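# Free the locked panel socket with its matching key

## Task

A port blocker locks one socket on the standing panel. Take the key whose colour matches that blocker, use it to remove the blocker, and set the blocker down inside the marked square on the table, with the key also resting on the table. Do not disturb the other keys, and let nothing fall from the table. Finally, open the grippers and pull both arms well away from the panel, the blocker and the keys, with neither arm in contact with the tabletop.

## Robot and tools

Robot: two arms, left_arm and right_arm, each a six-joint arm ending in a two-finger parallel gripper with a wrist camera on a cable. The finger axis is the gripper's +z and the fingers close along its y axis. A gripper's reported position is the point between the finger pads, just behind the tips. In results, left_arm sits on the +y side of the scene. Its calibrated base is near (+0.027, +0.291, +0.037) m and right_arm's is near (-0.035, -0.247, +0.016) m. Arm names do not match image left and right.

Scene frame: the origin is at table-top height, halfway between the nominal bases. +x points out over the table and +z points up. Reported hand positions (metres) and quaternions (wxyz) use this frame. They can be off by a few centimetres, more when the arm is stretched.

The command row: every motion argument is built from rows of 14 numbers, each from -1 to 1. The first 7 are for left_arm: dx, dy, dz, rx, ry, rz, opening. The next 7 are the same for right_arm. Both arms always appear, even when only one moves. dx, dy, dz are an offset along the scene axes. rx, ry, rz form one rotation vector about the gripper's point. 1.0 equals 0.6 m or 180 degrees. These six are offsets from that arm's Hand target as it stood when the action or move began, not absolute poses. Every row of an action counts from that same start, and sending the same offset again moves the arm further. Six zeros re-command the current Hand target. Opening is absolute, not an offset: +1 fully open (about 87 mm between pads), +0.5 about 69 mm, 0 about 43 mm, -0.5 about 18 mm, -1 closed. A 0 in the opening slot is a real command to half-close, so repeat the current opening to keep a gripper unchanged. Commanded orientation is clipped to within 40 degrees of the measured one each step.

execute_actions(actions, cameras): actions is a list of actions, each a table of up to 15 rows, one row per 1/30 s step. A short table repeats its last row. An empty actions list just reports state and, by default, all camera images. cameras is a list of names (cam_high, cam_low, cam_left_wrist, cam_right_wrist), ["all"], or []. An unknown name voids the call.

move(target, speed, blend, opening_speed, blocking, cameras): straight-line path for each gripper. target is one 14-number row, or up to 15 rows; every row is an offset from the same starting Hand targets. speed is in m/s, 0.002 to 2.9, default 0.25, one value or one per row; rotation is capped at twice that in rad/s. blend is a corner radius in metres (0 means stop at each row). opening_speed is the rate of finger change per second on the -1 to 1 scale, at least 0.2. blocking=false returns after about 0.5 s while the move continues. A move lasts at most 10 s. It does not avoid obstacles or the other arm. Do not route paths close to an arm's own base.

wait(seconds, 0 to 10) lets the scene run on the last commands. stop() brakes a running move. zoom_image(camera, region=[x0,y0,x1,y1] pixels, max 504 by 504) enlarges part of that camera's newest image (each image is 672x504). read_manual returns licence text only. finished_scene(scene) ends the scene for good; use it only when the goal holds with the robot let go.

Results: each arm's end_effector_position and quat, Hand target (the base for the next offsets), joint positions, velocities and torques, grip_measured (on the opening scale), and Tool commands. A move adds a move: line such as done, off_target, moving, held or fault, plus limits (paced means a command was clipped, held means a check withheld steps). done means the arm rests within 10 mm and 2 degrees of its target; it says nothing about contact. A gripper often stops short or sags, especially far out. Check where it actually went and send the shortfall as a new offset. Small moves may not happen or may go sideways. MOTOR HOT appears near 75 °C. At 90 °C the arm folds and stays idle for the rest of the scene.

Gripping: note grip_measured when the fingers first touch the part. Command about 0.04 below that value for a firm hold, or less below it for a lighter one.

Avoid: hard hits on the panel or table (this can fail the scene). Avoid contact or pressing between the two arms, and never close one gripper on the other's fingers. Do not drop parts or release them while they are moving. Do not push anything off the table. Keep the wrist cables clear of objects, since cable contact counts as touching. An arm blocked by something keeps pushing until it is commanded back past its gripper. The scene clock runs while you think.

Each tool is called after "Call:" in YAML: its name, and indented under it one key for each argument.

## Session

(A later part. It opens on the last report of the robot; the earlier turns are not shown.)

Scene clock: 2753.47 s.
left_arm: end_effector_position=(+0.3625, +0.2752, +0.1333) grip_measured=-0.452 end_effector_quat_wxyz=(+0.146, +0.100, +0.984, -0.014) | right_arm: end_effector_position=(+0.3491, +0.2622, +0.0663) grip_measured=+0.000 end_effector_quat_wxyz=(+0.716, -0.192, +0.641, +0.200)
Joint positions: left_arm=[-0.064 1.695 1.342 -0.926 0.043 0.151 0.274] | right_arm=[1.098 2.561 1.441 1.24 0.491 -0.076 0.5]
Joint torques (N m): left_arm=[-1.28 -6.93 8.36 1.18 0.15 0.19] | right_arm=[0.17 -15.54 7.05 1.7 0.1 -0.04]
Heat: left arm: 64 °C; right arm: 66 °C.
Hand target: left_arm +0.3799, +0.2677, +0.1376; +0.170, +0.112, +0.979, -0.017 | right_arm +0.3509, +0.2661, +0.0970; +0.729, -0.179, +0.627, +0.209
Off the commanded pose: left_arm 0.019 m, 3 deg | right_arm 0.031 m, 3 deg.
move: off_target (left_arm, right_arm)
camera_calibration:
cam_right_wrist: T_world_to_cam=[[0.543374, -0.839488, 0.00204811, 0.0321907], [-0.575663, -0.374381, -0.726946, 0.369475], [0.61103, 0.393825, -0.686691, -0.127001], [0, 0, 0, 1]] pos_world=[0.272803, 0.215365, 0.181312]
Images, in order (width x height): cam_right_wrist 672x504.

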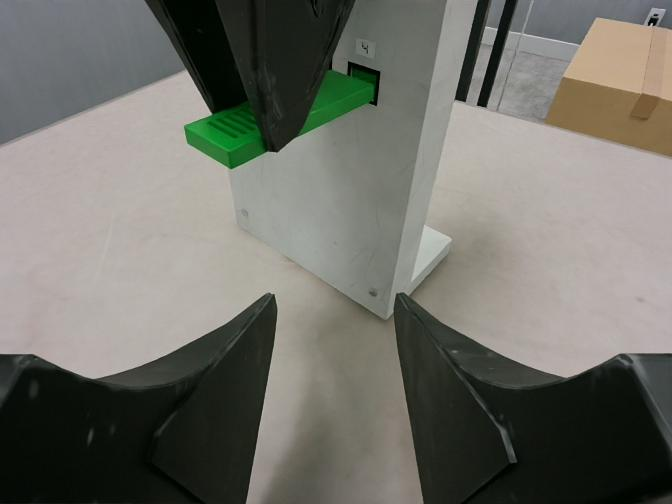

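Call:
move:
  target: [0.0, 0.0, 0.0035, -0.0006, -0.0035, 0, -0.62, 0,0,0,0,0,0, 0.0]
  speed: 0.005
  cameras: ["cam_right_wrist"]

Call:
zoom_image:
  camera: "cam_right_wrist"
  region: [346, 60, 382, 90]

Scene clock: 2774.53 s.
left_arm: end_effector_position=(+0.3624, +0.2752, +0.1333) grip_measured=-0.452 end_effector_quat_wxyz=(+0.146, +0.100, +0.984, -0.014) | right_arm: end_effector_position=(+0.3491, +0.2622, +0.0663) grip_measured=+0.000 end_effector_quat_wxyz=(+0.716, -0.192, +0.641, +0.200)
Joint positions: left_arm=[-0.064 1.695 1.342 -0.926 0.043 0.151 0.274] | right_arm=[1.098 2.561 1.441 1.24 0.491 -0.076 0.5]
Joint torques (N m): left_arm=[-1.18 -8.09 7.9 1.26 0.17 0.19] | right_arm=[0.35 -15.57 7.1 1.7 0.12 -0.04]
Heat: left arm: 64 °C; right arm: 66 °C.
Hand target: left_arm +0.3798, +0.2677, +0.1396; +0.175, +0.112, +0.978, -0.017 | right_arm +0.3509, +0.2661, +0.0970; +0.729, -0.179, +0.627, +0.209
Off the commanded pose: left_arm 0.020 m, 4 deg | right_arm 0.031 m, 3 deg.
move: off_target (left_arm, right_arm)
camera_calibration:
cam_right_wrist: T_world_to_cam=[[0.543374, -0.839488, 0.00204811, 0.0321907], [-0.575663, -0.374381, -0.726946, 0.369475], [0.61103, 0.393825, -0.686691, -0.127001], [0, 0, 0, 1]] pos_world=[0.272803, 0.215365, 0.181312]
Images, in order (width x height): cam_right_wrist 672x504.

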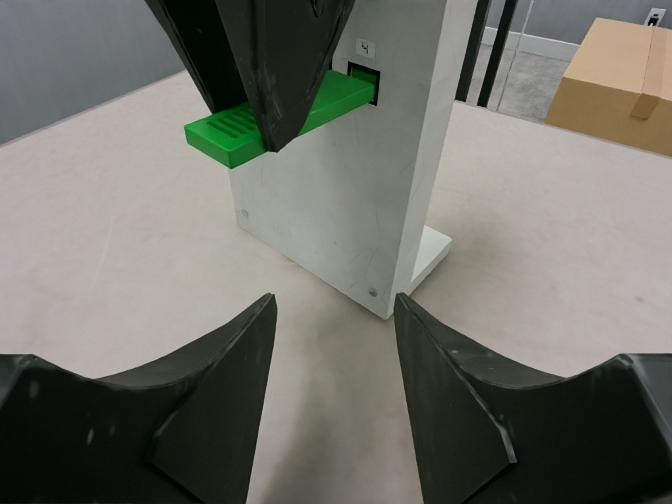

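Scaled by 14.000.

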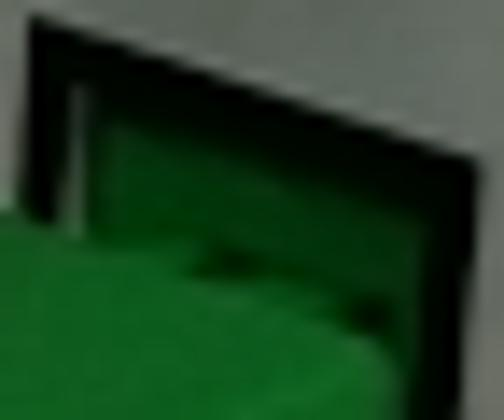

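Call:
move:
  target: [0.002, 0.0, 0.006, 0, 0, 0, -0.62, 0,0,0,0,0,0, 0.0]
  speed: 0.008
  cameras: ["cam_right_wrist"]

Call:
zoom_image:
  camera: "cam_right_wrist"
  region: [346, 60, 382, 90]

Scene clock: 2782.77 s.
left_arm: end_effector_position=(+0.3625, +0.2752, +0.1353) grip_measured=-0.452 end_effector_quat_wxyz=(+0.146, +0.100, +0.984, -0.014) | right_arm: end_effector_position=(+0.3491, +0.2622, +0.0663) grip_measured=+0.000 end_effector_quat_wxyz=(+0.716, -0.192, +0.641, +0.200)
Joint positions: left_arm=[-0.064 1.695 1.35 -0.935 0.043 0.151 0.274] | right_arm=[1.098 2.561 1.441 1.24 0.491 -0.076 0.5]
Joint torques (N m): left_arm=[-1.25 -7.88 8.87 1.22 0.18 0.19] | right_arm=[0.18 -15.38 6.98 1.68 0.09 -0.01]
Heat: left arm: 64 °C; right arm: 66 °C.
Hand target: left_arm +0.3811, +0.2677, +0.1433; +0.175, +0.112, +0.978, -0.017 | right_arm +0.3509, +0.2661, +0.0970; +0.729, -0.179, +0.627, +0.209
Off the commanded pose: left_arm 0.021 m, 4 deg | right_arm 0.031 m, 3 deg.
move: off_target (left_arm, right_arm)
camera_calibration:
cam_right_wrist: T_world_to_cam=[[0.543374, -0.839488, 0.00204811, 0.0321907], [-0.575663, -0.374381, -0.726946, 0.369475], [0.61103, 0.393825, -0.686691, -0.127001], [0, 0, 0, 1]] pos_world=[0.272803, 0.215365, 0.181312]
Images, in order (width x height): cam_right_wrist 672x504.

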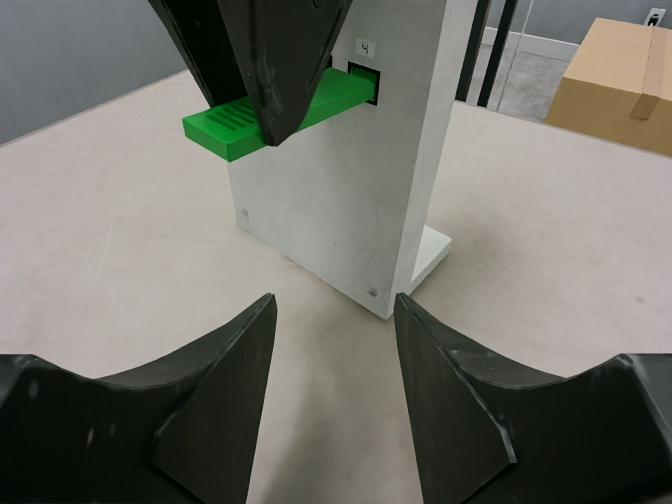

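Scaled by 14.000.

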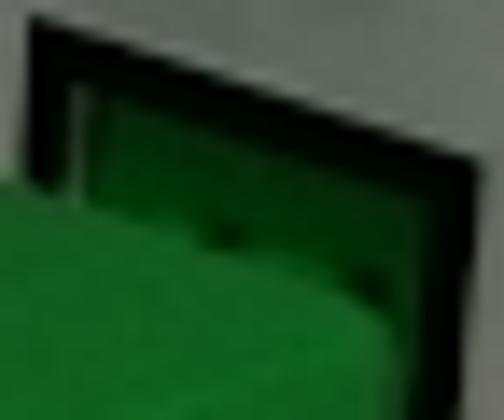

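Call:
move:
  target: [0.002, 0.0, 0.0, -0.0024, -0.0137, 0, -0.62, 0,0,0,0,0,0, 0.0]
  speed: 0.01
  cameras: ["cam_right_wrist"]

Call:
zoom_image:
  camera: "cam_right_wrist"
  region: [346, 60, 382, 90]

Scene clock: 2799.63 s.
left_arm: end_effector_position=(+0.3631, +0.2752, +0.1338) grip_measured=-0.452 end_effector_quat_wxyz=(+0.147, +0.100, +0.984, -0.014) | right_arm: end_effector_position=(+0.3491, +0.2622, +0.0663) grip_measured=+0.000 end_effector_quat_wxyz=(+0.716, -0.192, +0.641, +0.200)
Joint positions: left_arm=[-0.064 1.695 1.343 -0.925 0.043 0.151 0.274] | right_arm=[1.098 2.561 1.441 1.24 0.491 -0.076 0.5]
Joint torques (N m): left_arm=[-0.92 -11.43 5.67 1.65 0.22 0.17] | right_arm=[0.34 -15.69 7.24 1.67 0.16 0.02]
Heat: left arm: 65 °C; right arm: 66 °C.
Hand target: left_arm +0.3822, +0.2677, +0.1433; +0.197, +0.112, +0.974, -0.018 | right_arm +0.3509, +0.2661, +0.0970; +0.729, -0.179, +0.627, +0.209
Off the commanded pose: left_arm 0.023 m, 6 deg | right_arm 0.031 m, 3 deg.
move: off_target (left_arm, right_arm)
camera_calibration:
cam_right_wrist: T_world_to_cam=[[0.543374, -0.839488, 0.00204811, 0.0321907], [-0.575663, -0.374381, -0.726946, 0.369475], [0.61103, 0.393825, -0.686691, -0.127001], [0, 0, 0, 1]] pos_world=[0.272803, 0.215365, 0.181312]
Images, in order (width x height): cam_right_wrist 672x504.

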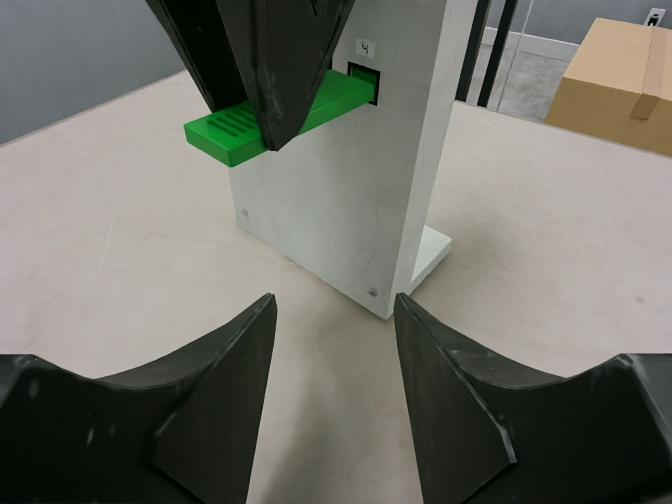

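Scaled by 14.000.

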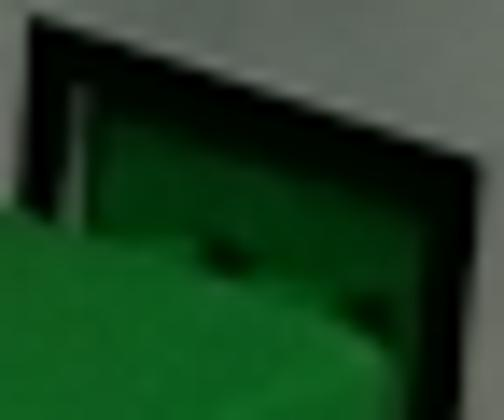

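Call:
move:
  target: [0,0,0,0,0,0,-0.62, -0.0033, -0.0165, 0.035, -0.024, 0.0438, 0.0333, 0.0]
  speed: 0.1
  cameras: ["cam_right_wrist"]

Scene clock: 2850.60 s.
left_arm: end_effector_position=(+0.3631, +0.2752, +0.1338) grip_measured=-0.452 end_effector_quat_wxyz=(+0.147, +0.100, +0.984, -0.014) | right_arm: end_effector_position=(+0.3481, +0.2570, +0.0967) grip_measured=+0.000 end_effector_quat_wxyz=(+0.658, -0.233, +0.680, +0.223)
Joint positions: left_arm=[-0.064 1.695 1.343 -0.925 0.043 0.151 0.274] | right_arm=[1.058 2.357 1.38 0.941 0.362 0.009 0.5]
Joint torques (N m): left_arm=[-1.02 -11.41 5.7 1.66 0.26 0.18] | right_arm=[-0.58 -14.89 5.97 1.83 -0.03 0.11]
Heat: left arm: 61 °C; right arm: 67 °C.
Hand target: left_arm +0.3822, +0.2677, +0.1433; +0.197, +0.112, +0.974, -0.018 | right_arm +0.3488, +0.2563, +0.1180; +0.665, -0.224, +0.673, +0.235
Off the commanded pose: left_arm 0.023 m, 6 deg | right_arm 0.021 m, 2 deg.
move: off_target (left_arm, right_arm)
camera_calibration:
cam_right_wrist: T_world_to_cam=[[0.616951, -0.786854, -0.0152683, -0.00918488], [-0.620444, -0.474354, -0.62453, 0.420527], [0.484171, 0.394777, -0.780852, -0.0505064], [0, 0, 0, 1]] pos_world=[0.291034, 0.212191, 0.223053]
Images, in order (width x height): cam_right_wrist 672x504.

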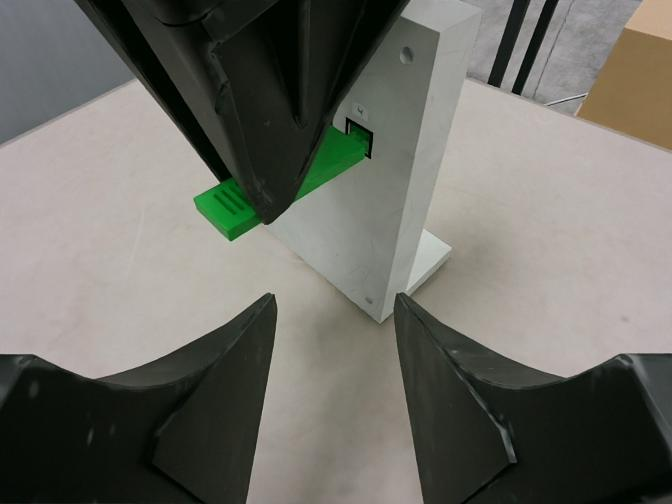

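Call:
zoom_image:
  camera: "cam_right_wrist"
  region: [340, 112, 376, 162]

Call:
zoom_image:
  camera: "cam_right_wrist"
  region: [344, 116, 374, 146]

Scaled by 10.080.

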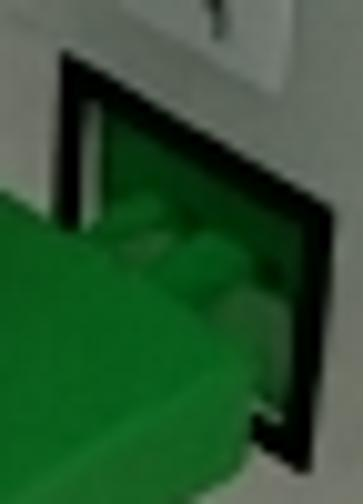

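Scaled by 16.800.

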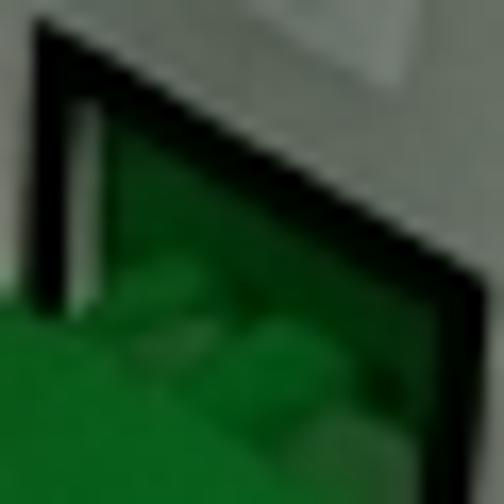

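Call:
move:
  target: [-0.004, -0.006, 0.0, 0, 0, 0, -0.62, 0,0,0,0,0,0, 0.0]
  speed: 0.02
  cameras: ["cam_right_wrist"]

Call:
zoom_image:
  camera: "cam_right_wrist"
  region: [344, 116, 374, 146]

Scene clock: 2870.93 s.
left_arm: end_effector_position=(+0.3630, +0.2751, +0.1322) grip_measured=-0.452 end_effector_quat_wxyz=(+0.147, +0.101, +0.984, -0.010) | right_arm: end_effector_position=(+0.3481, +0.2571, +0.0966) grip_measured=+0.000 end_effector_quat_wxyz=(+0.658, -0.233, +0.680, +0.223)
Joint positions: left_arm=[-0.068 1.695 1.337 -0.919 0.036 0.151 0.274] | right_arm=[1.058 2.357 1.38 0.94 0.362 0.01 0.5]
Joint torques (N m): left_arm=[-1.65 -12.14 5.57 1.6 0.3 0.07] | right_arm=[-0.54 -14.89 6.2 1.79 -0.04 0.13]
Heat: left arm: 60 °C; right arm: 66 °C.
Hand target: left_arm +0.3799, +0.2643, +0.1433; +0.197, +0.111, +0.974, -0.018 | right_arm +0.3488, +0.2563, +0.1180; +0.665, -0.224, +0.673, +0.235
Off the commanded pose: left_arm 0.023 m, 6 deg | right_arm 0.021 m, 2 deg.
move: off_target (left_arm, right_arm)
camera_calibration:
cam_right_wrist: T_world_to_cam=[[0.617241, -0.786622, -0.0154637, -0.00927578], [-0.620529, -0.474641, -0.624228, 0.420482], [0.483692, 0.394894, -0.78109, -0.0504169], [0, 0, 0, 1]] pos_world=[0.291033, 0.212191, 0.222953]
Images, in order (width x height): cam_right_wrist 672x504.

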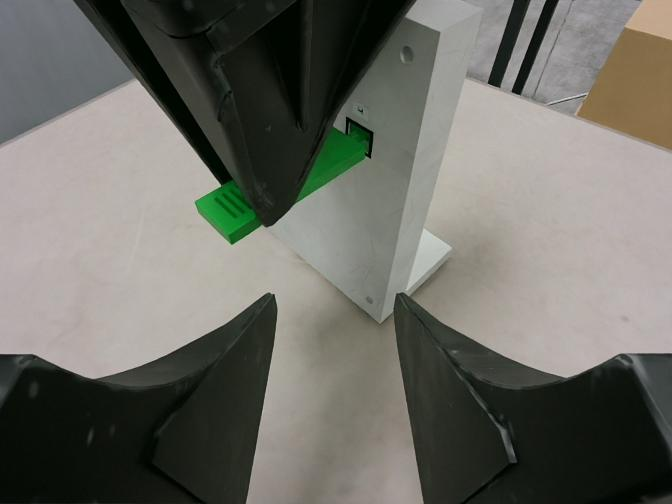

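Scaled by 16.800.

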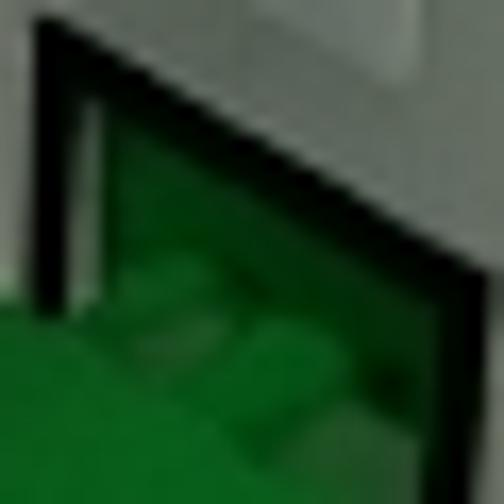

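Call:
move:
  target: [0.0066, -0.004, -0.005, 0.0004, 0.0022, 0, -0.62, 0,0,0,0,0,0, 0.0]
  speed: 0.02
  cameras: ["cam_right_wrist"]

Call:
zoom_image:
  camera: "cam_right_wrist"
  region: [344, 116, 374, 146]

Scene clock: 2884.80 s.
left_arm: end_effector_position=(+0.3630, +0.2749, +0.1322) grip_measured=-0.452 end_effector_quat_wxyz=(+0.147, +0.103, +0.984, -0.006) | right_arm: end_effector_position=(+0.3481, +0.2571, +0.0966) grip_measured=+0.000 end_effector_quat_wxyz=(+0.658, -0.233, +0.680, +0.223)
Joint positions: left_arm=[-0.073 1.695 1.337 -0.919 0.027 0.151 0.274] | right_arm=[1.058 2.357 1.38 0.94 0.362 0.01 0.5]
Joint torques (N m): left_arm=[-1.72 -10.07 6.53 1.61 0.29 0.03] | right_arm=[-0.73 -14.65 6.01 1.86 -0.02 0.1]
Heat: left arm: 60 °C; right arm: 65 °C.
Hand target: left_arm +0.3838, +0.2619, +0.1403; +0.193, +0.112, +0.975, -0.018 | right_arm +0.3488, +0.2563, +0.1180; +0.665, -0.224, +0.673, +0.235
Off the commanded pose: left_arm 0.026 m, 6 deg | right_arm 0.021 m, 2 deg.
move: off_target (left_arm, right_arm)
camera_calibration:
cam_right_wrist: T_world_to_cam=[[0.617241, -0.786622, -0.0154637, -0.00927578], [-0.620529, -0.474641, -0.624228, 0.420482], [0.483692, 0.394894, -0.78109, -0.0504169], [0, 0, 0, 1]] pos_world=[0.291033, 0.212191, 0.222953]
Images, in order (width x height): cam_right_wrist 672x504.

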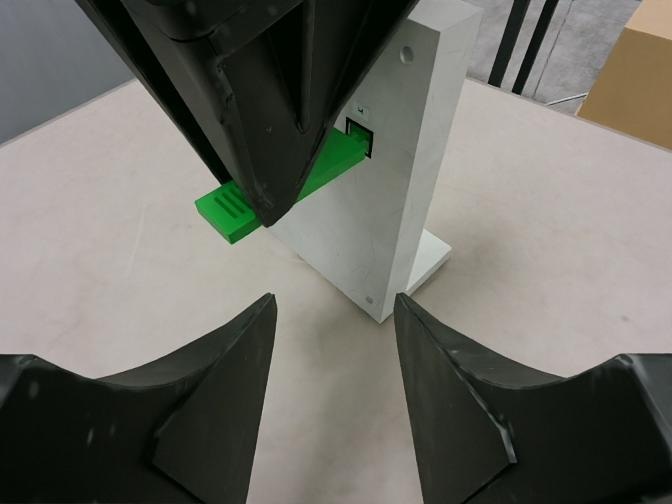

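Scaled by 16.800.

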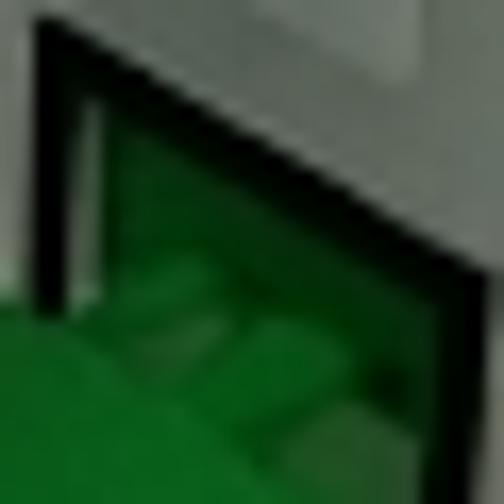

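Call:
move:
  target: [0.0, 0.0, 0.0, -0.0137, 0.0024, 0, -0.62, 0,0,0,0,0,0, 0.0]
  speed: 0.02
  cameras: ["cam_right_wrist"]

Call:
zoom_image:
  camera: "cam_right_wrist"
  region: [344, 116, 374, 146]

Scene clock: 2914.93 s.
left_arm: end_effector_position=(+0.3630, +0.2745, +0.1322) grip_measured=-0.452 end_effector_quat_wxyz=(+0.148, +0.101, +0.984, -0.012) | right_arm: end_effector_position=(+0.3481, +0.2571, +0.0966) grip_measured=+0.000 end_effector_quat_wxyz=(+0.658, -0.233, +0.680, +0.223)
Joint positions: left_arm=[-0.068 1.695 1.337 -0.919 0.04 0.151 0.274] | right_arm=[1.058 2.357 1.38 0.94 0.362 0.01 0.5]
Joint torques (N m): left_arm=[-0.34 -9.52 7.02 1.56 0.72 0.12] | right_arm=[-0.54 -14.64 5.85 1.85 0.03 0.11]
Heat: left arm: 60 °C; right arm: 65 °C.
Hand target: left_arm +0.3838, +0.2619, +0.1403; +0.192, +0.107, +0.975, -0.039 | right_arm +0.3488, +0.2563, +0.1180; +0.665, -0.224, +0.673, +0.235
Off the commanded pose: left_arm 0.026 m, 6 deg | right_arm 0.021 m, 2 deg.
move: off_target (left_arm, right_arm)
camera_calibration:
cam_right_wrist: T_world_to_cam=[[0.617241, -0.786622, -0.0154637, -0.00927578], [-0.620529, -0.474641, -0.624228, 0.420482], [0.483692, 0.394894, -0.78109, -0.0504169], [0, 0, 0, 1]] pos_world=[0.291033, 0.212191, 0.222953]
Images, in order (width x height): cam_right_wrist 672x504.

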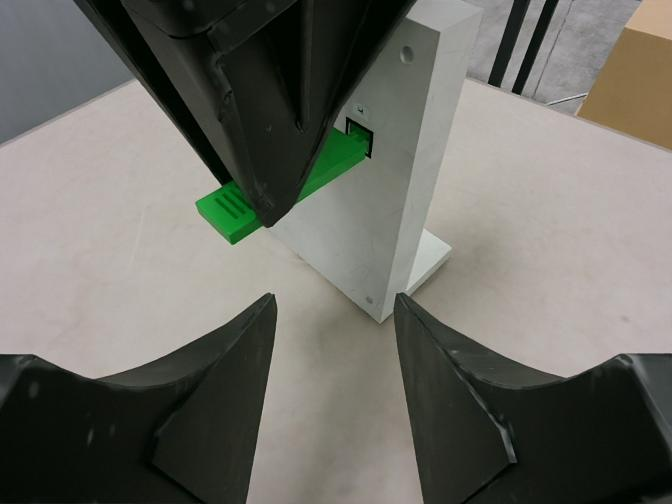

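Scaled by 16.800.

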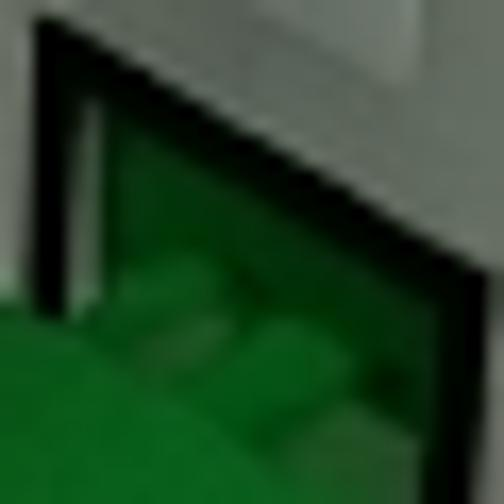

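Call:
move:
  target: [-0.015, 0.0025, -0.003, 0.002, 0.0115, 0, -0.62, 0,0,0,0,0,0, 0.0]
  speed: 0.02
  cameras: ["cam_right_wrist"]

Call:
zoom_image:
  camera: "cam_right_wrist"
  region: [344, 116, 374, 146]

Scene clock: 2949.53 s.
left_arm: end_effector_position=(+0.3623, +0.2740, +0.1322) grip_measured=-0.452 end_effector_quat_wxyz=(+0.146, +0.102, +0.984, -0.013) | right_arm: end_effector_position=(+0.3481, +0.2571, +0.0966) grip_measured=+0.000 end_effector_quat_wxyz=(+0.658, -0.233, +0.680, +0.223)
Joint positions: left_arm=[-0.068 1.695 1.337 -0.921 0.042 0.151 0.274] | right_arm=[1.058 2.357 1.38 0.94 0.362 0.01 0.5]
Joint torques (N m): left_arm=[-0.23 -9.35 6.9 1.23 0.65 0.1] | right_arm=[-0.65 -14.71 6 1.79 -0.01 0.18]
Heat: left arm: 61 °C; right arm: 65 °C.
Hand target: left_arm +0.3748, +0.2633, +0.1385; +0.174, +0.107, +0.978, -0.038 | right_arm +0.3488, +0.2563, +0.1180; +0.665, -0.224, +0.673, +0.235
Off the commanded pose: left_arm 0.018 m, 4 deg | right_arm 0.021 m, 2 deg.
move: off_target (left_arm, right_arm)
camera_calibration:
cam_right_wrist: T_world_to_cam=[[0.617241, -0.786622, -0.0154637, -0.00927578], [-0.620529, -0.474641, -0.624228, 0.420482], [0.483692, 0.394894, -0.78109, -0.0504169], [0, 0, 0, 1]] pos_world=[0.291033, 0.212191, 0.222953]
Images, in order (width x height): cam_right_wrist 672x504.

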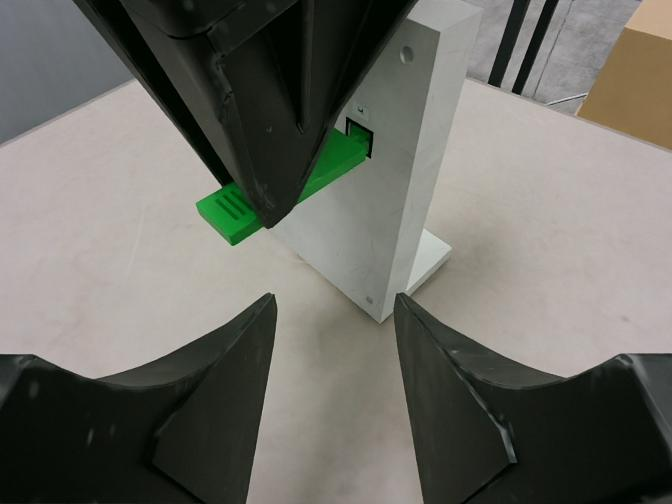

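Scaled by 16.800.

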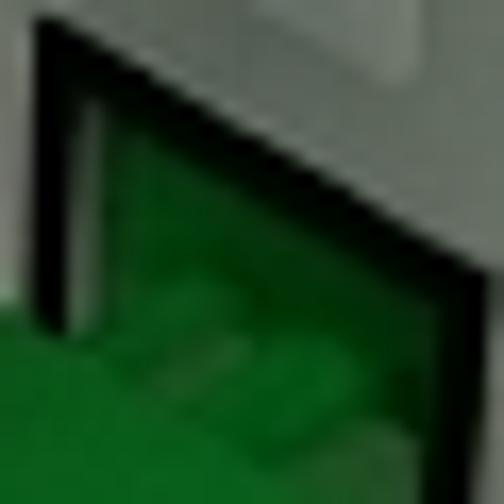

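Call:
move:
  target: [-0.002, -0.002, 0.0, -0.0039, 0.0007, -0.0028, -0.62, 0,0,0,0,0,0, 0.0]
  speed: 0.02
  cameras: ["cam_right_wrist"]

Call:
zoom_image:
  camera: "cam_right_wrist"
  region: [344, 116, 374, 146]

Scene clock: 2957.23 s.
left_arm: end_effector_position=(+0.3623, +0.2732, +0.1322) grip_measured=-0.452 end_effector_quat_wxyz=(+0.147, +0.101, +0.984, -0.019) | right_arm: end_effector_position=(+0.3481, +0.2571, +0.0966) grip_measured=+0.000 end_effector_quat_wxyz=(+0.658, -0.233, +0.680, +0.223)
Joint positions: left_arm=[-0.064 1.695 1.337 -0.921 0.054 0.151 0.274] | right_arm=[1.058 2.357 1.38 0.94 0.362 0.01 0.5]
Joint torques (N m): left_arm=[-0.28 -9.54 6.75 1.23 0.73 0.16] | right_arm=[-0.72 -14.97 6 1.85 0 0.1]
Heat: left arm: 61 °C; right arm: 65 °C.
Hand target: left_arm +0.3737, +0.2622, +0.1385; +0.173, +0.110, +0.978, -0.045 | right_arm +0.3488, +0.2563, +0.1180; +0.665, -0.224, +0.673, +0.235
Off the commanded pose: left_arm 0.017 m, 5 deg | right_arm 0.021 m, 2 deg.
move: off_target (left_arm, right_arm)
camera_calibration:
cam_right_wrist: T_world_to_cam=[[0.617241, -0.786622, -0.0154637, -0.00927578], [-0.620529, -0.474641, -0.624228, 0.420482], [0.483692, 0.394894, -0.78109, -0.0504169], [0, 0, 0, 1]] pos_world=[0.291033, 0.212191, 0.222953]
Images, in order (width x height): cam_right_wrist 672x504.

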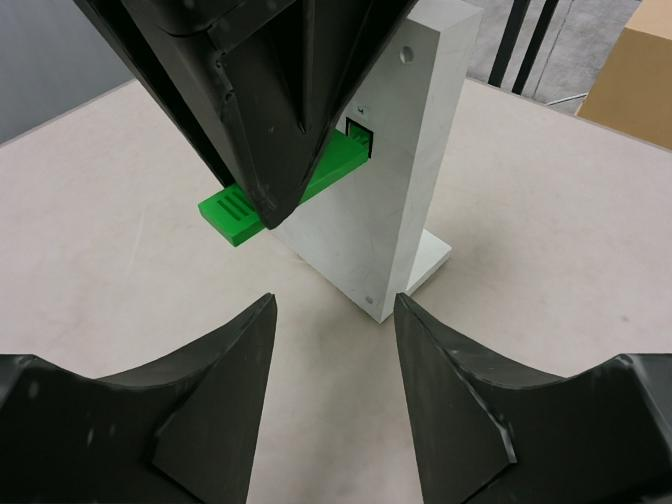

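Scaled by 16.800.

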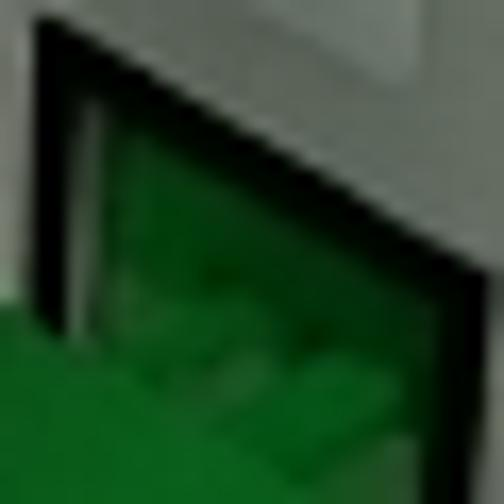

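Call:
move:
  target: [0.009, -0.0015, 0.011, -0.0011, -0.0065, 0.0055, -0.62, 0,0,0,0,0,0, 0.0]
  speed: 0.02
  cameras: ["cam_right_wrist"]

Call:
zoom_image:
  camera: "cam_right_wrist"
  region: [344, 116, 374, 146]

Scene clock: 2998.40 s.
left_arm: end_effector_position=(+0.3623, +0.2730, +0.1322) grip_measured=-0.452 end_effector_quat_wxyz=(+0.147, +0.100, +0.984, -0.019) | right_arm: end_effector_position=(+0.3481, +0.2571, +0.0966) grip_measured=+0.000 end_effector_quat_wxyz=(+0.658, -0.233, +0.680, +0.223)
Joint positions: left_arm=[-0.064 1.695 1.337 -0.921 0.054 0.15 0.274] | right_arm=[1.058 2.357 1.38 0.94 0.362 0.01 0.5]
Joint torques (N m): left_arm=[-0.1 -9.89 8.16 1.21 0.66 0.03] | right_arm=[-0.55 -14.8 5.97 1.84 0 0.13]
Heat: left arm: 60 °C; right arm: 65 °C.
Hand target: left_arm +0.3791, +0.2612, +0.1451; +0.184, +0.102, +0.977, -0.044 | right_arm +0.3488, +0.2563, +0.1180; +0.665, -0.224, +0.673, +0.235
Off the commanded pose: left_arm 0.024 m, 5 deg | right_arm 0.021 m, 2 deg.
move: off_target (left_arm, right_arm)
camera_calibration:
cam_right_wrist: T_world_to_cam=[[0.617241, -0.786622, -0.0154637, -0.00927578], [-0.620529, -0.474641, -0.624228, 0.420482], [0.483692, 0.394894, -0.78109, -0.0504169], [0, 0, 0, 1]] pos_world=[0.291033, 0.212191, 0.222953]
Images, in order (width x height): cam_right_wrist 672x504.

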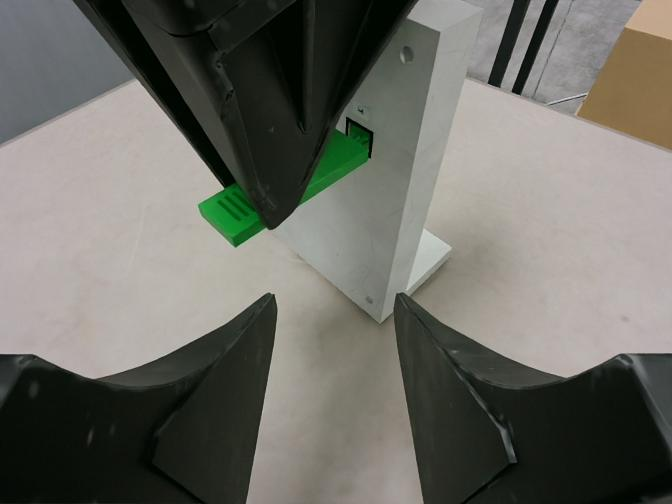

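Scaled by 16.800.

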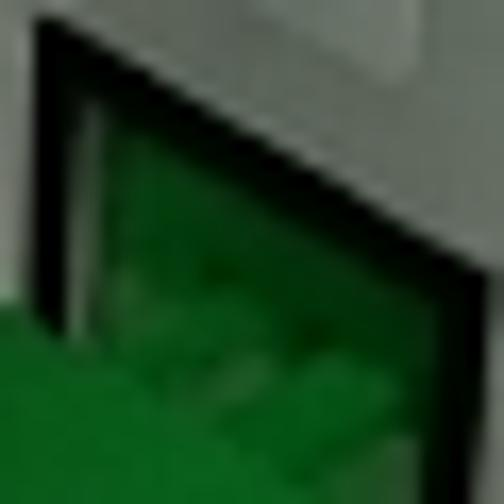

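Call:
move:
  target: [0.0034, -0.0006, 0.0042, -0.0004, -0.0026, 0.0025, -0.62, 0,0,0,0,0,0, 0.0]
  speed: 0.01
  cameras: ["cam_right_wrist"]

Call:
zoom_image:
  camera: "cam_right_wrist"
  region: [344, 116, 374, 146]

Scene clock: 3006.53 s.
left_arm: end_effector_position=(+0.3624, +0.2727, +0.1328) grip_measured=-0.452 end_effector_quat_wxyz=(+0.147, +0.096, +0.984, -0.020) | right_arm: end_effector_position=(+0.3481, +0.2571, +0.0966) grip_measured=+0.000 end_effector_quat_wxyz=(+0.658, -0.233, +0.680, +0.223)
Joint positions: left_arm=[-0.064 1.695 1.339 -0.923 0.054 0.142 0.274] | right_arm=[1.058 2.357 1.38 0.94 0.362 0.01 0.5]
Joint torques (N m): left_arm=[-0.38 -10.15 8.43 1.24 0.61 0.02] | right_arm=[-0.68 -14.79 5.98 1.83 0 0.15]
Heat: left arm: 61 °C; right arm: 65 °C.
Hand target: left_arm +0.3810, +0.2609, +0.1476; +0.188, +0.098, +0.976, -0.044 | right_arm +0.3488, +0.2563, +0.1180; +0.665, -0.224, +0.673, +0.235
Off the commanded pose: left_arm 0.027 m, 6 deg | right_arm 0.021 m, 2 deg.
move: off_target (left_arm, right_arm)
camera_calibration:
cam_right_wrist: T_world_to_cam=[[0.617241, -0.786622, -0.0154637, -0.00927578], [-0.620529, -0.474641, -0.624228, 0.420482], [0.483692, 0.394894, -0.78109, -0.0504169], [0, 0, 0, 1]] pos_world=[0.291033, 0.212191, 0.222953]
Images, in order (width x height): cam_right_wrist 672x504.

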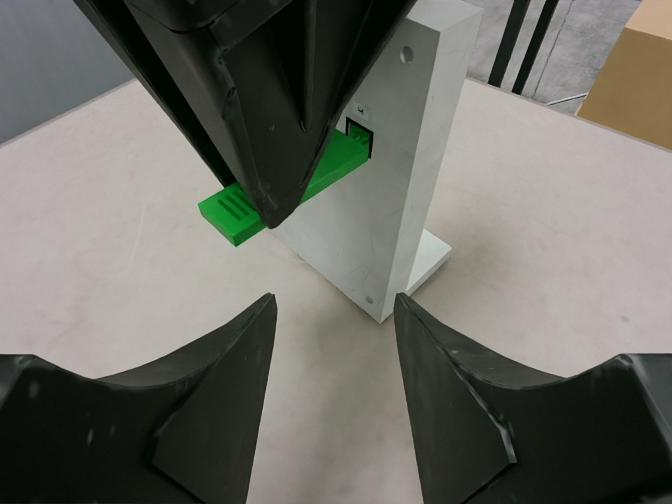

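Scaled by 16.800.

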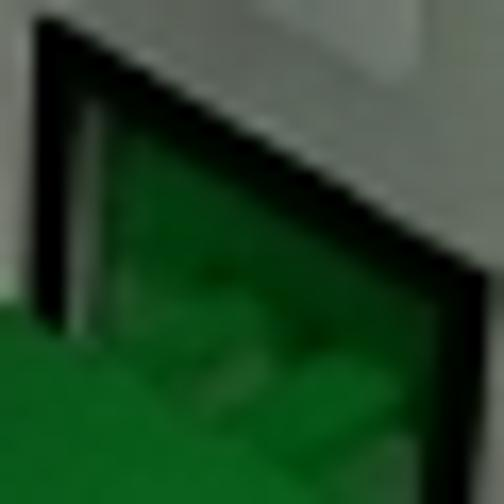

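Call:
move:
  target: [0.002, -0.0004, 0.0034, -0.0003, -0.0022, 0.0, -0.62, 0,0,0,0,0,0, 0.0]
  speed: 0.01
  cameras: ["cam_right_wrist"]

Call:
zoom_image:
  camera: "cam_right_wrist"
  region: [344, 116, 374, 146]

Scene clock: 3015.67 s.
left_arm: end_effector_position=(+0.3623, +0.2727, +0.1328) grip_measured=-0.452 end_effector_quat_wxyz=(+0.146, +0.096, +0.984, -0.020) | right_arm: end_effector_position=(+0.3481, +0.2571, +0.0966) grip_measured=+0.000 end_effector_quat_wxyz=(+0.658, -0.233, +0.680, +0.223)
Joint positions: left_arm=[-0.064 1.695 1.339 -0.924 0.054 0.141 0.274] | right_arm=[1.058 2.357 1.38 0.94 0.362 0.01 0.5]
Joint torques (N m): left_arm=[-0.21 -10.44 8.87 1.23 0.62 0.01] | right_arm=[-0.72 -14.6 6.06 1.79 0.01 0.13]
Heat: left arm: 61 °C; right arm: 65 °C.
Hand target: left_arm +0.3822, +0.2606, +0.1496; +0.191, +0.098, +0.976, -0.044 | right_arm +0.3488, +0.2563, +0.1180; +0.665, -0.224, +0.673, +0.235
Off the commanded pose: left_arm 0.029 m, 6 deg | right_arm 0.021 m, 2 deg.
move: off_target (left_arm, right_arm)
camera_calibration:
cam_right_wrist: T_world_to_cam=[[0.617241, -0.786622, -0.0154637, -0.00927578], [-0.620529, -0.474641, -0.624228, 0.420482], [0.483692, 0.394894, -0.78109, -0.0504169], [0, 0, 0, 1]] pos_world=[0.291033, 0.212191, 0.222953]
Images, in order (width x height): cam_right_wrist 672x504.

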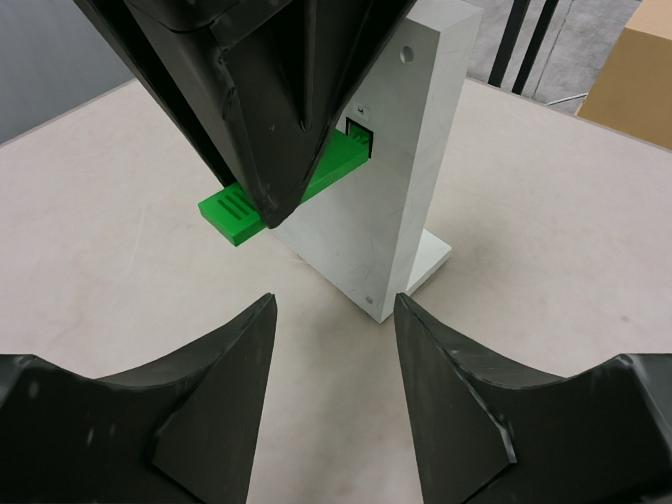

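Scaled by 16.800.

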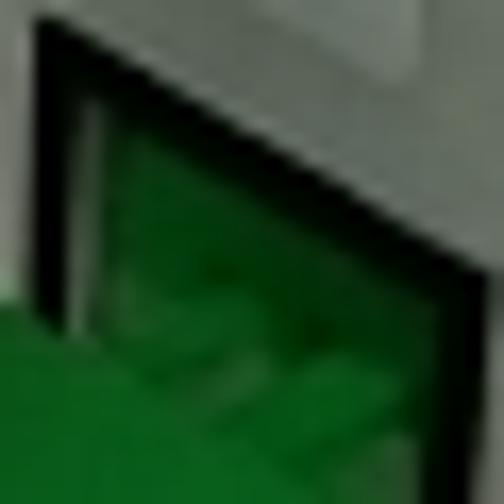

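Call:
move:
  target: [0.003, -0.0005, 0.005, -0.0005, -0.0033, 0.0028, -0.62, 0,0,0,0,0,0, 0.0]
  speed: 0.01
  cameras: ["cam_right_wrist"]

Call:
zoom_image:
  camera: "cam_right_wrist"
  region: [344, 116, 374, 146]

Scene clock: 3024.83 s.
left_arm: end_effector_position=(+0.3625, +0.2723, +0.1338) grip_measured=-0.452 end_effector_quat_wxyz=(+0.147, +0.092, +0.985, -0.020) | right_arm: end_effector_position=(+0.3481, +0.2571, +0.0966) grip_measured=+0.000 end_effector_quat_wxyz=(+0.658, -0.233, +0.680, +0.223)
Joint positions: left_arm=[-0.064 1.695 1.344 -0.927 0.054 0.133 0.274] | right_arm=[1.058 2.357 1.38 0.94 0.362 0.01 0.5]
Joint torques (N m): left_arm=[-0.31 -10.96 9.05 1.25 0.57 0.08] | right_arm=[-0.58 -14.74 6.12 1.83 -0.03 0.12]
Heat: left arm: 61 °C; right arm: 65 °C.
Hand target: left_arm +0.3841, +0.2603, +0.1526; +0.197, +0.094, +0.975, -0.043 | right_arm +0.3488, +0.2563, +0.1180; +0.665, -0.224, +0.673, +0.235
Off the commanded pose: left_arm 0.031 m, 6 deg | right_arm 0.021 m, 2 deg.
move: off_target (left_arm, right_arm)
camera_calibration:
cam_right_wrist: T_world_to_cam=[[0.617241, -0.786622, -0.0154637, -0.00927578], [-0.620529, -0.474641, -0.624228, 0.420482], [0.483692, 0.394894, -0.78109, -0.0504169], [0, 0, 0, 1]] pos_world=[0.291033, 0.212191, 0.222953]
Images, in order (width x height): cam_right_wrist 672x504.

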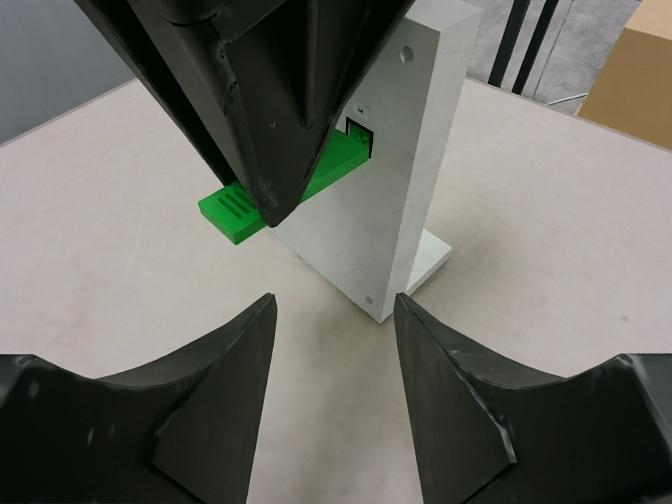

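Scaled by 16.800.

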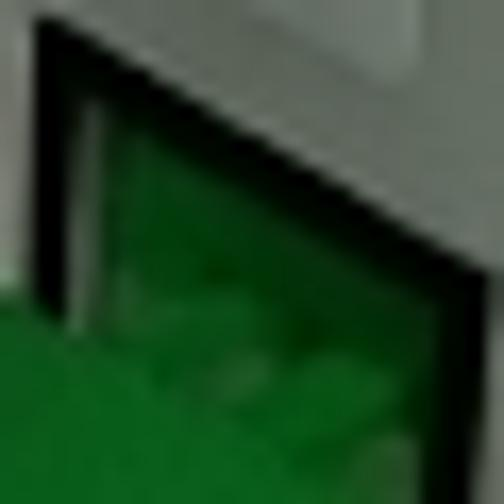

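Call:
move:
  target: [0.001, 0.0, 0.003, 0.0189, -0.0055, 0.0, -0.62, 0,0,0,0,0,0, 0.0]
  speed: 0.01
  cameras: ["cam_right_wrist"]

Call:
zoom_image:
  camera: "cam_right_wrist"
  region: [344, 116, 374, 146]

Scene clock: 3037.57 s.
left_arm: end_effector_position=(+0.3624, +0.2725, +0.1338) grip_measured=-0.452 end_effector_quat_wxyz=(+0.146, +0.094, +0.985, -0.004) | right_arm: end_effector_position=(+0.3481, +0.2571, +0.0966) grip_measured=+0.000 end_effector_quat_wxyz=(+0.658, -0.233, +0.680, +0.223)
Joint positions: left_arm=[-0.083 1.695 1.344 -0.927 0.016 0.125 0.274] | right_arm=[1.058 2.357 1.38 0.94 0.362 0.01 0.5]
Joint torques (N m): left_arm=[-1.57 -12.08 8.39 1.39 0.27 -0.02] | right_arm=[-0.42 -14.86 6 1.83 -0.05 0.13]
Heat: left arm: 63 °C; right arm: 65 °C.
Hand target: left_arm +0.3846, +0.2603, +0.1544; +0.202, +0.100, +0.974, -0.014 | right_arm +0.3488, +0.2563, +0.1180; +0.665, -0.224, +0.673, +0.235
Off the commanded pose: left_arm 0.033 m, 7 deg | right_arm 0.021 m, 2 deg.
move: off_target (left_arm, right_arm)
camera_calibration:
cam_right_wrist: T_world_to_cam=[[0.617241, -0.786622, -0.0154637, -0.00927578], [-0.620529, -0.474641, -0.624228, 0.420482], [0.483692, 0.394894, -0.78109, -0.0504169], [0, 0, 0, 1]] pos_world=[0.291033, 0.212191, 0.222953]
Images, in order (width x height): cam_right_wrist 672x504.

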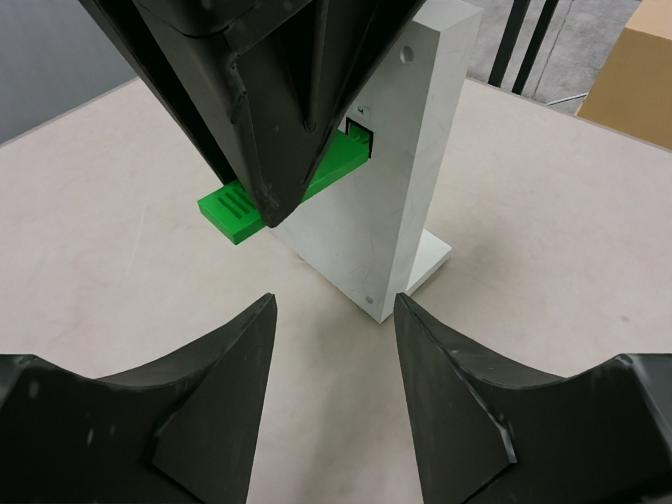

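Scaled by 16.800.

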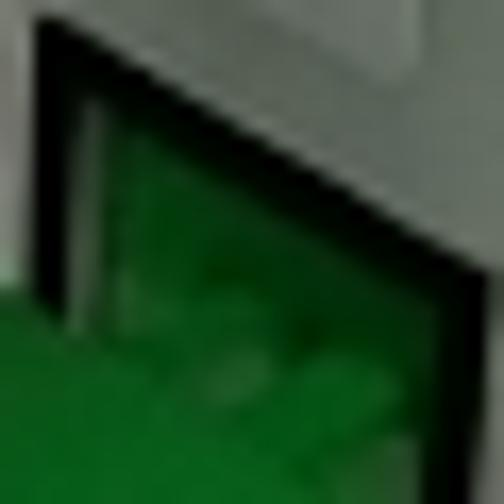

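Call:
move:
  target:
    - [-0.02, 0.018, -0.02, 0.0016, 0.0209, 0.0092, -0.62, 0,0,0,0,0,0, 0.0]
    - [-0.0685, 0.0265, -0.0237, 0.0016, 0.0209, 0.0092, -0.62, 0,0,0,0,0,0, 0.0]
  speed: 0.03
  blend: [0.003, 0]
  cameras: ["cam_right_wrist", "cam_left_wrist"]

Call:
zoom_image:
  camera: "cam_right_wrist"
  region: [320, 100, 380, 160]

Call:
zoom_image:
  camera: "cam_left_wrist"
  region: [285, 230, 385, 360]

Scene clock: 3065.23 s.
left_arm: end_effector_position=(+0.3411, +0.2753, +0.1311) grip_measured=-0.452 end_effector_quat_wxyz=(+0.148, +0.089, +0.985, -0.007) | right_arm: end_effector_position=(+0.3481, +0.2571, +0.0966) grip_measured=+0.000 end_effector_quat_wxyz=(+0.658, -0.233, +0.680, +0.223)
Joint positions: left_arm=[-0.073 1.611 1.241 -0.904 0.026 0.124 0.274] | right_arm=[1.058 2.357 1.38 0.94 0.362 0.01 0.5]
Joint torques (N m): left_arm=[0.7 -11.66 5.35 1 0.17 0.11] | right_arm=[-0.53 -14.68 6.06 1.81 0 0.12]
Heat: left arm: 64 °C; right arm: 65 °C.
Hand target: left_arm +0.3436, +0.2762, +0.1403; +0.170, +0.086, +0.982, -0.012 | right_arm +0.3488, +0.2563, +0.1180; +0.665, -0.224, +0.673, +0.235
Off the commanded pose: left_arm 0.010 m, 3 deg | right_arm 0.021 m, 2 deg.
move: off_target (left_arm, right_arm)
camera_calibration:
cam_left_wrist: T_world_to_cam=[[-0.196479, -0.980145, -0.0266815, 0.341782], [-0.816628, 0.148518, 0.557729, 0.184925], [-0.542692, 0.131371, -0.829594, 0.40263], [0, 0, 0, 1]] pos_world=[0.436672, 0.254638, 0.24]
cam_right_wrist: T_world_to_cam=[[0.617241, -0.786622, -0.0154637, -0.00927578], [-0.620529, -0.474641, -0.624228, 0.420482], [0.483692, 0.394894, -0.78109, -0.0504169], [0, 0, 0, 1]] pos_world=[0.291033, 0.212191, 0.222953]
Images, in order (width x height): cam_left_wrist 672x504, cam_right_wrist 672x504.

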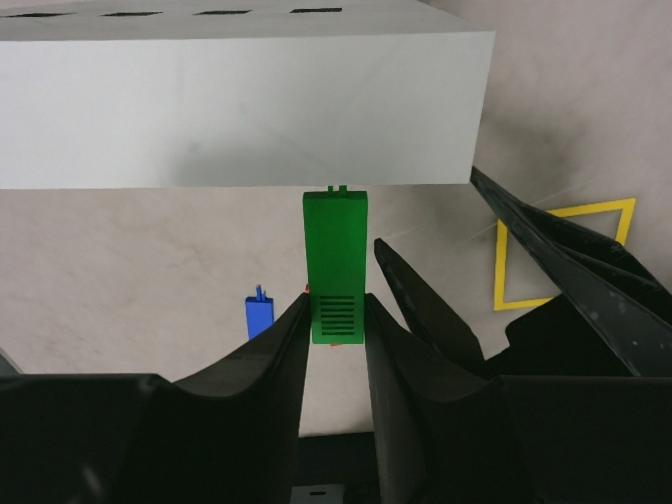

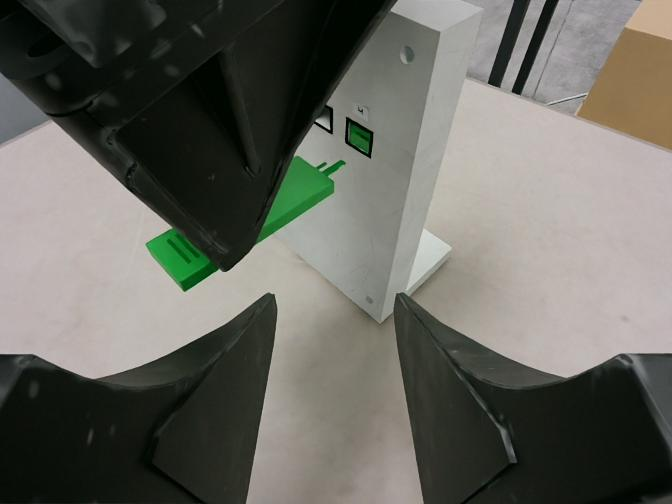

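Scaled by 8.400.

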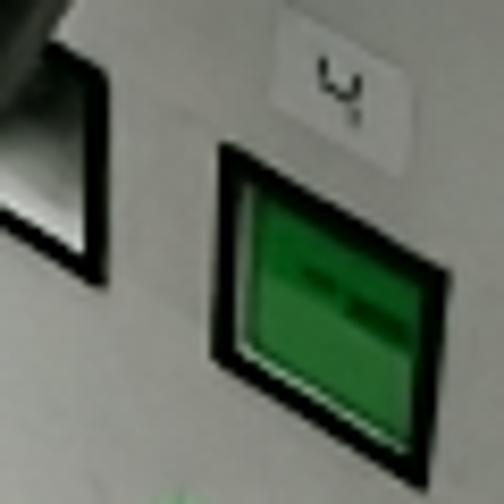

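Scaled by 3.877.

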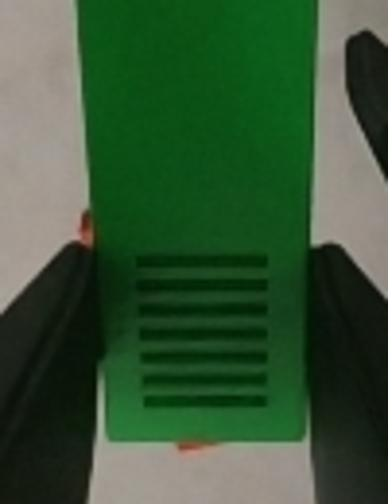

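Call:
move:
  target:
    - [-0.0182, 0.0277, -0.0028, 0, 0, 0, -0.62, 0,0,0,0,0,0, 0.0]
    - [0.0073, -0.0005, -0.0028, 0, 0, 0, -0.62, 0,0,0,0,0,0, 0.0]
    - [0.0402, -0.0063, -0.0028, 0, 0, 0, -0.62, 0,0,0,0,0,0, 0.0]
  speed: [0.07, 0.06, 0.05]
  blend: [0, 0.006, 0]
  cameras: ["cam_right_wrist"]

Call:
zoom_image:
  camera: "cam_right_wrist"
  region: [344, 116, 374, 158]

Call:
zoom_image:
  camera: "cam_right_wrist"
  region: [344, 122, 374, 152]

Scene clock: 3086.13 s.
left_arm: end_effector_position=(+0.3558, +0.2751, +0.1337) grip_measured=-0.452 end_effector_quat_wxyz=(+0.156, +0.087, +0.984, -0.014) | right_arm: end_effector_position=(+0.3481, +0.2571, +0.0966) grip_measured=+0.000 end_effector_quat_wxyz=(+0.658, -0.233, +0.680, +0.223)
Joint positions: left_arm=[-0.063 1.652 1.293 -0.901 0.042 0.126 0.274] | right_arm=[1.058 2.357 1.38 0.94 0.362 0.01 0.5]
Joint torques (N m): left_arm=[-0.62 -7.01 8.35 1.06 -0.01 0.02] | right_arm=[-0.28 -15.04 5.75 1.85 0.01 0.13]
Heat: left arm: 60 °C; right arm: 65 °C.
Hand target: left_arm +0.3676, +0.2725, +0.1385; +0.170, +0.086, +0.982, -0.011 | right_arm +0.3488, +0.2563, +0.1180; +0.665, -0.224, +0.673, +0.235
Off the commanded pose: left_arm 0.013 m, 2 deg | right_arm 0.021 m, 2 deg.
move: off_target (left_arm, right_arm)
camera_calibration:
cam_right_wrist: T_world_to_cam=[[0.617241, -0.786622, -0.0154637, -0.00927578], [-0.620529, -0.474641, -0.624228, 0.420482], [0.483692, 0.394894, -0.78109, -0.0504169], [0, 0, 0, 1]] pos_world=[0.291033, 0.212191, 0.222953]
Images, in order (width x height): cam_right_wrist 672x504.

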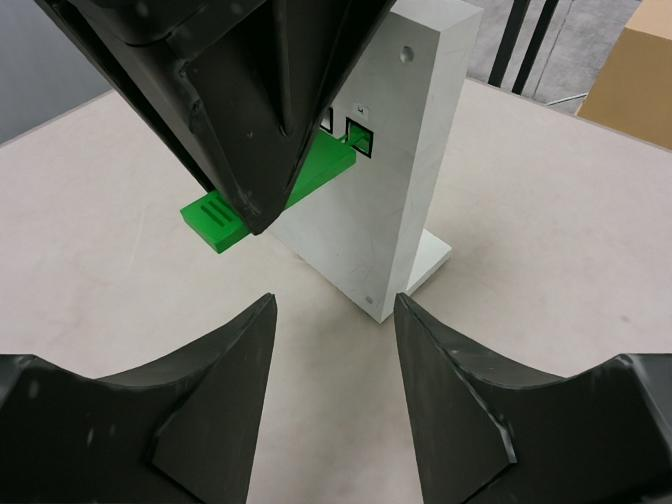

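Scaled by 12.000.

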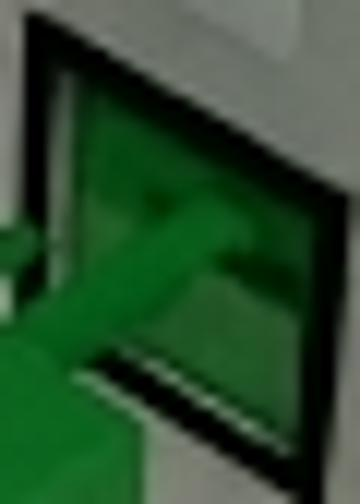

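Scaled by 16.800.

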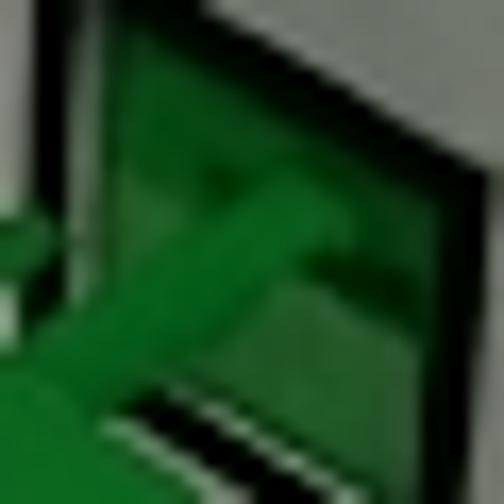

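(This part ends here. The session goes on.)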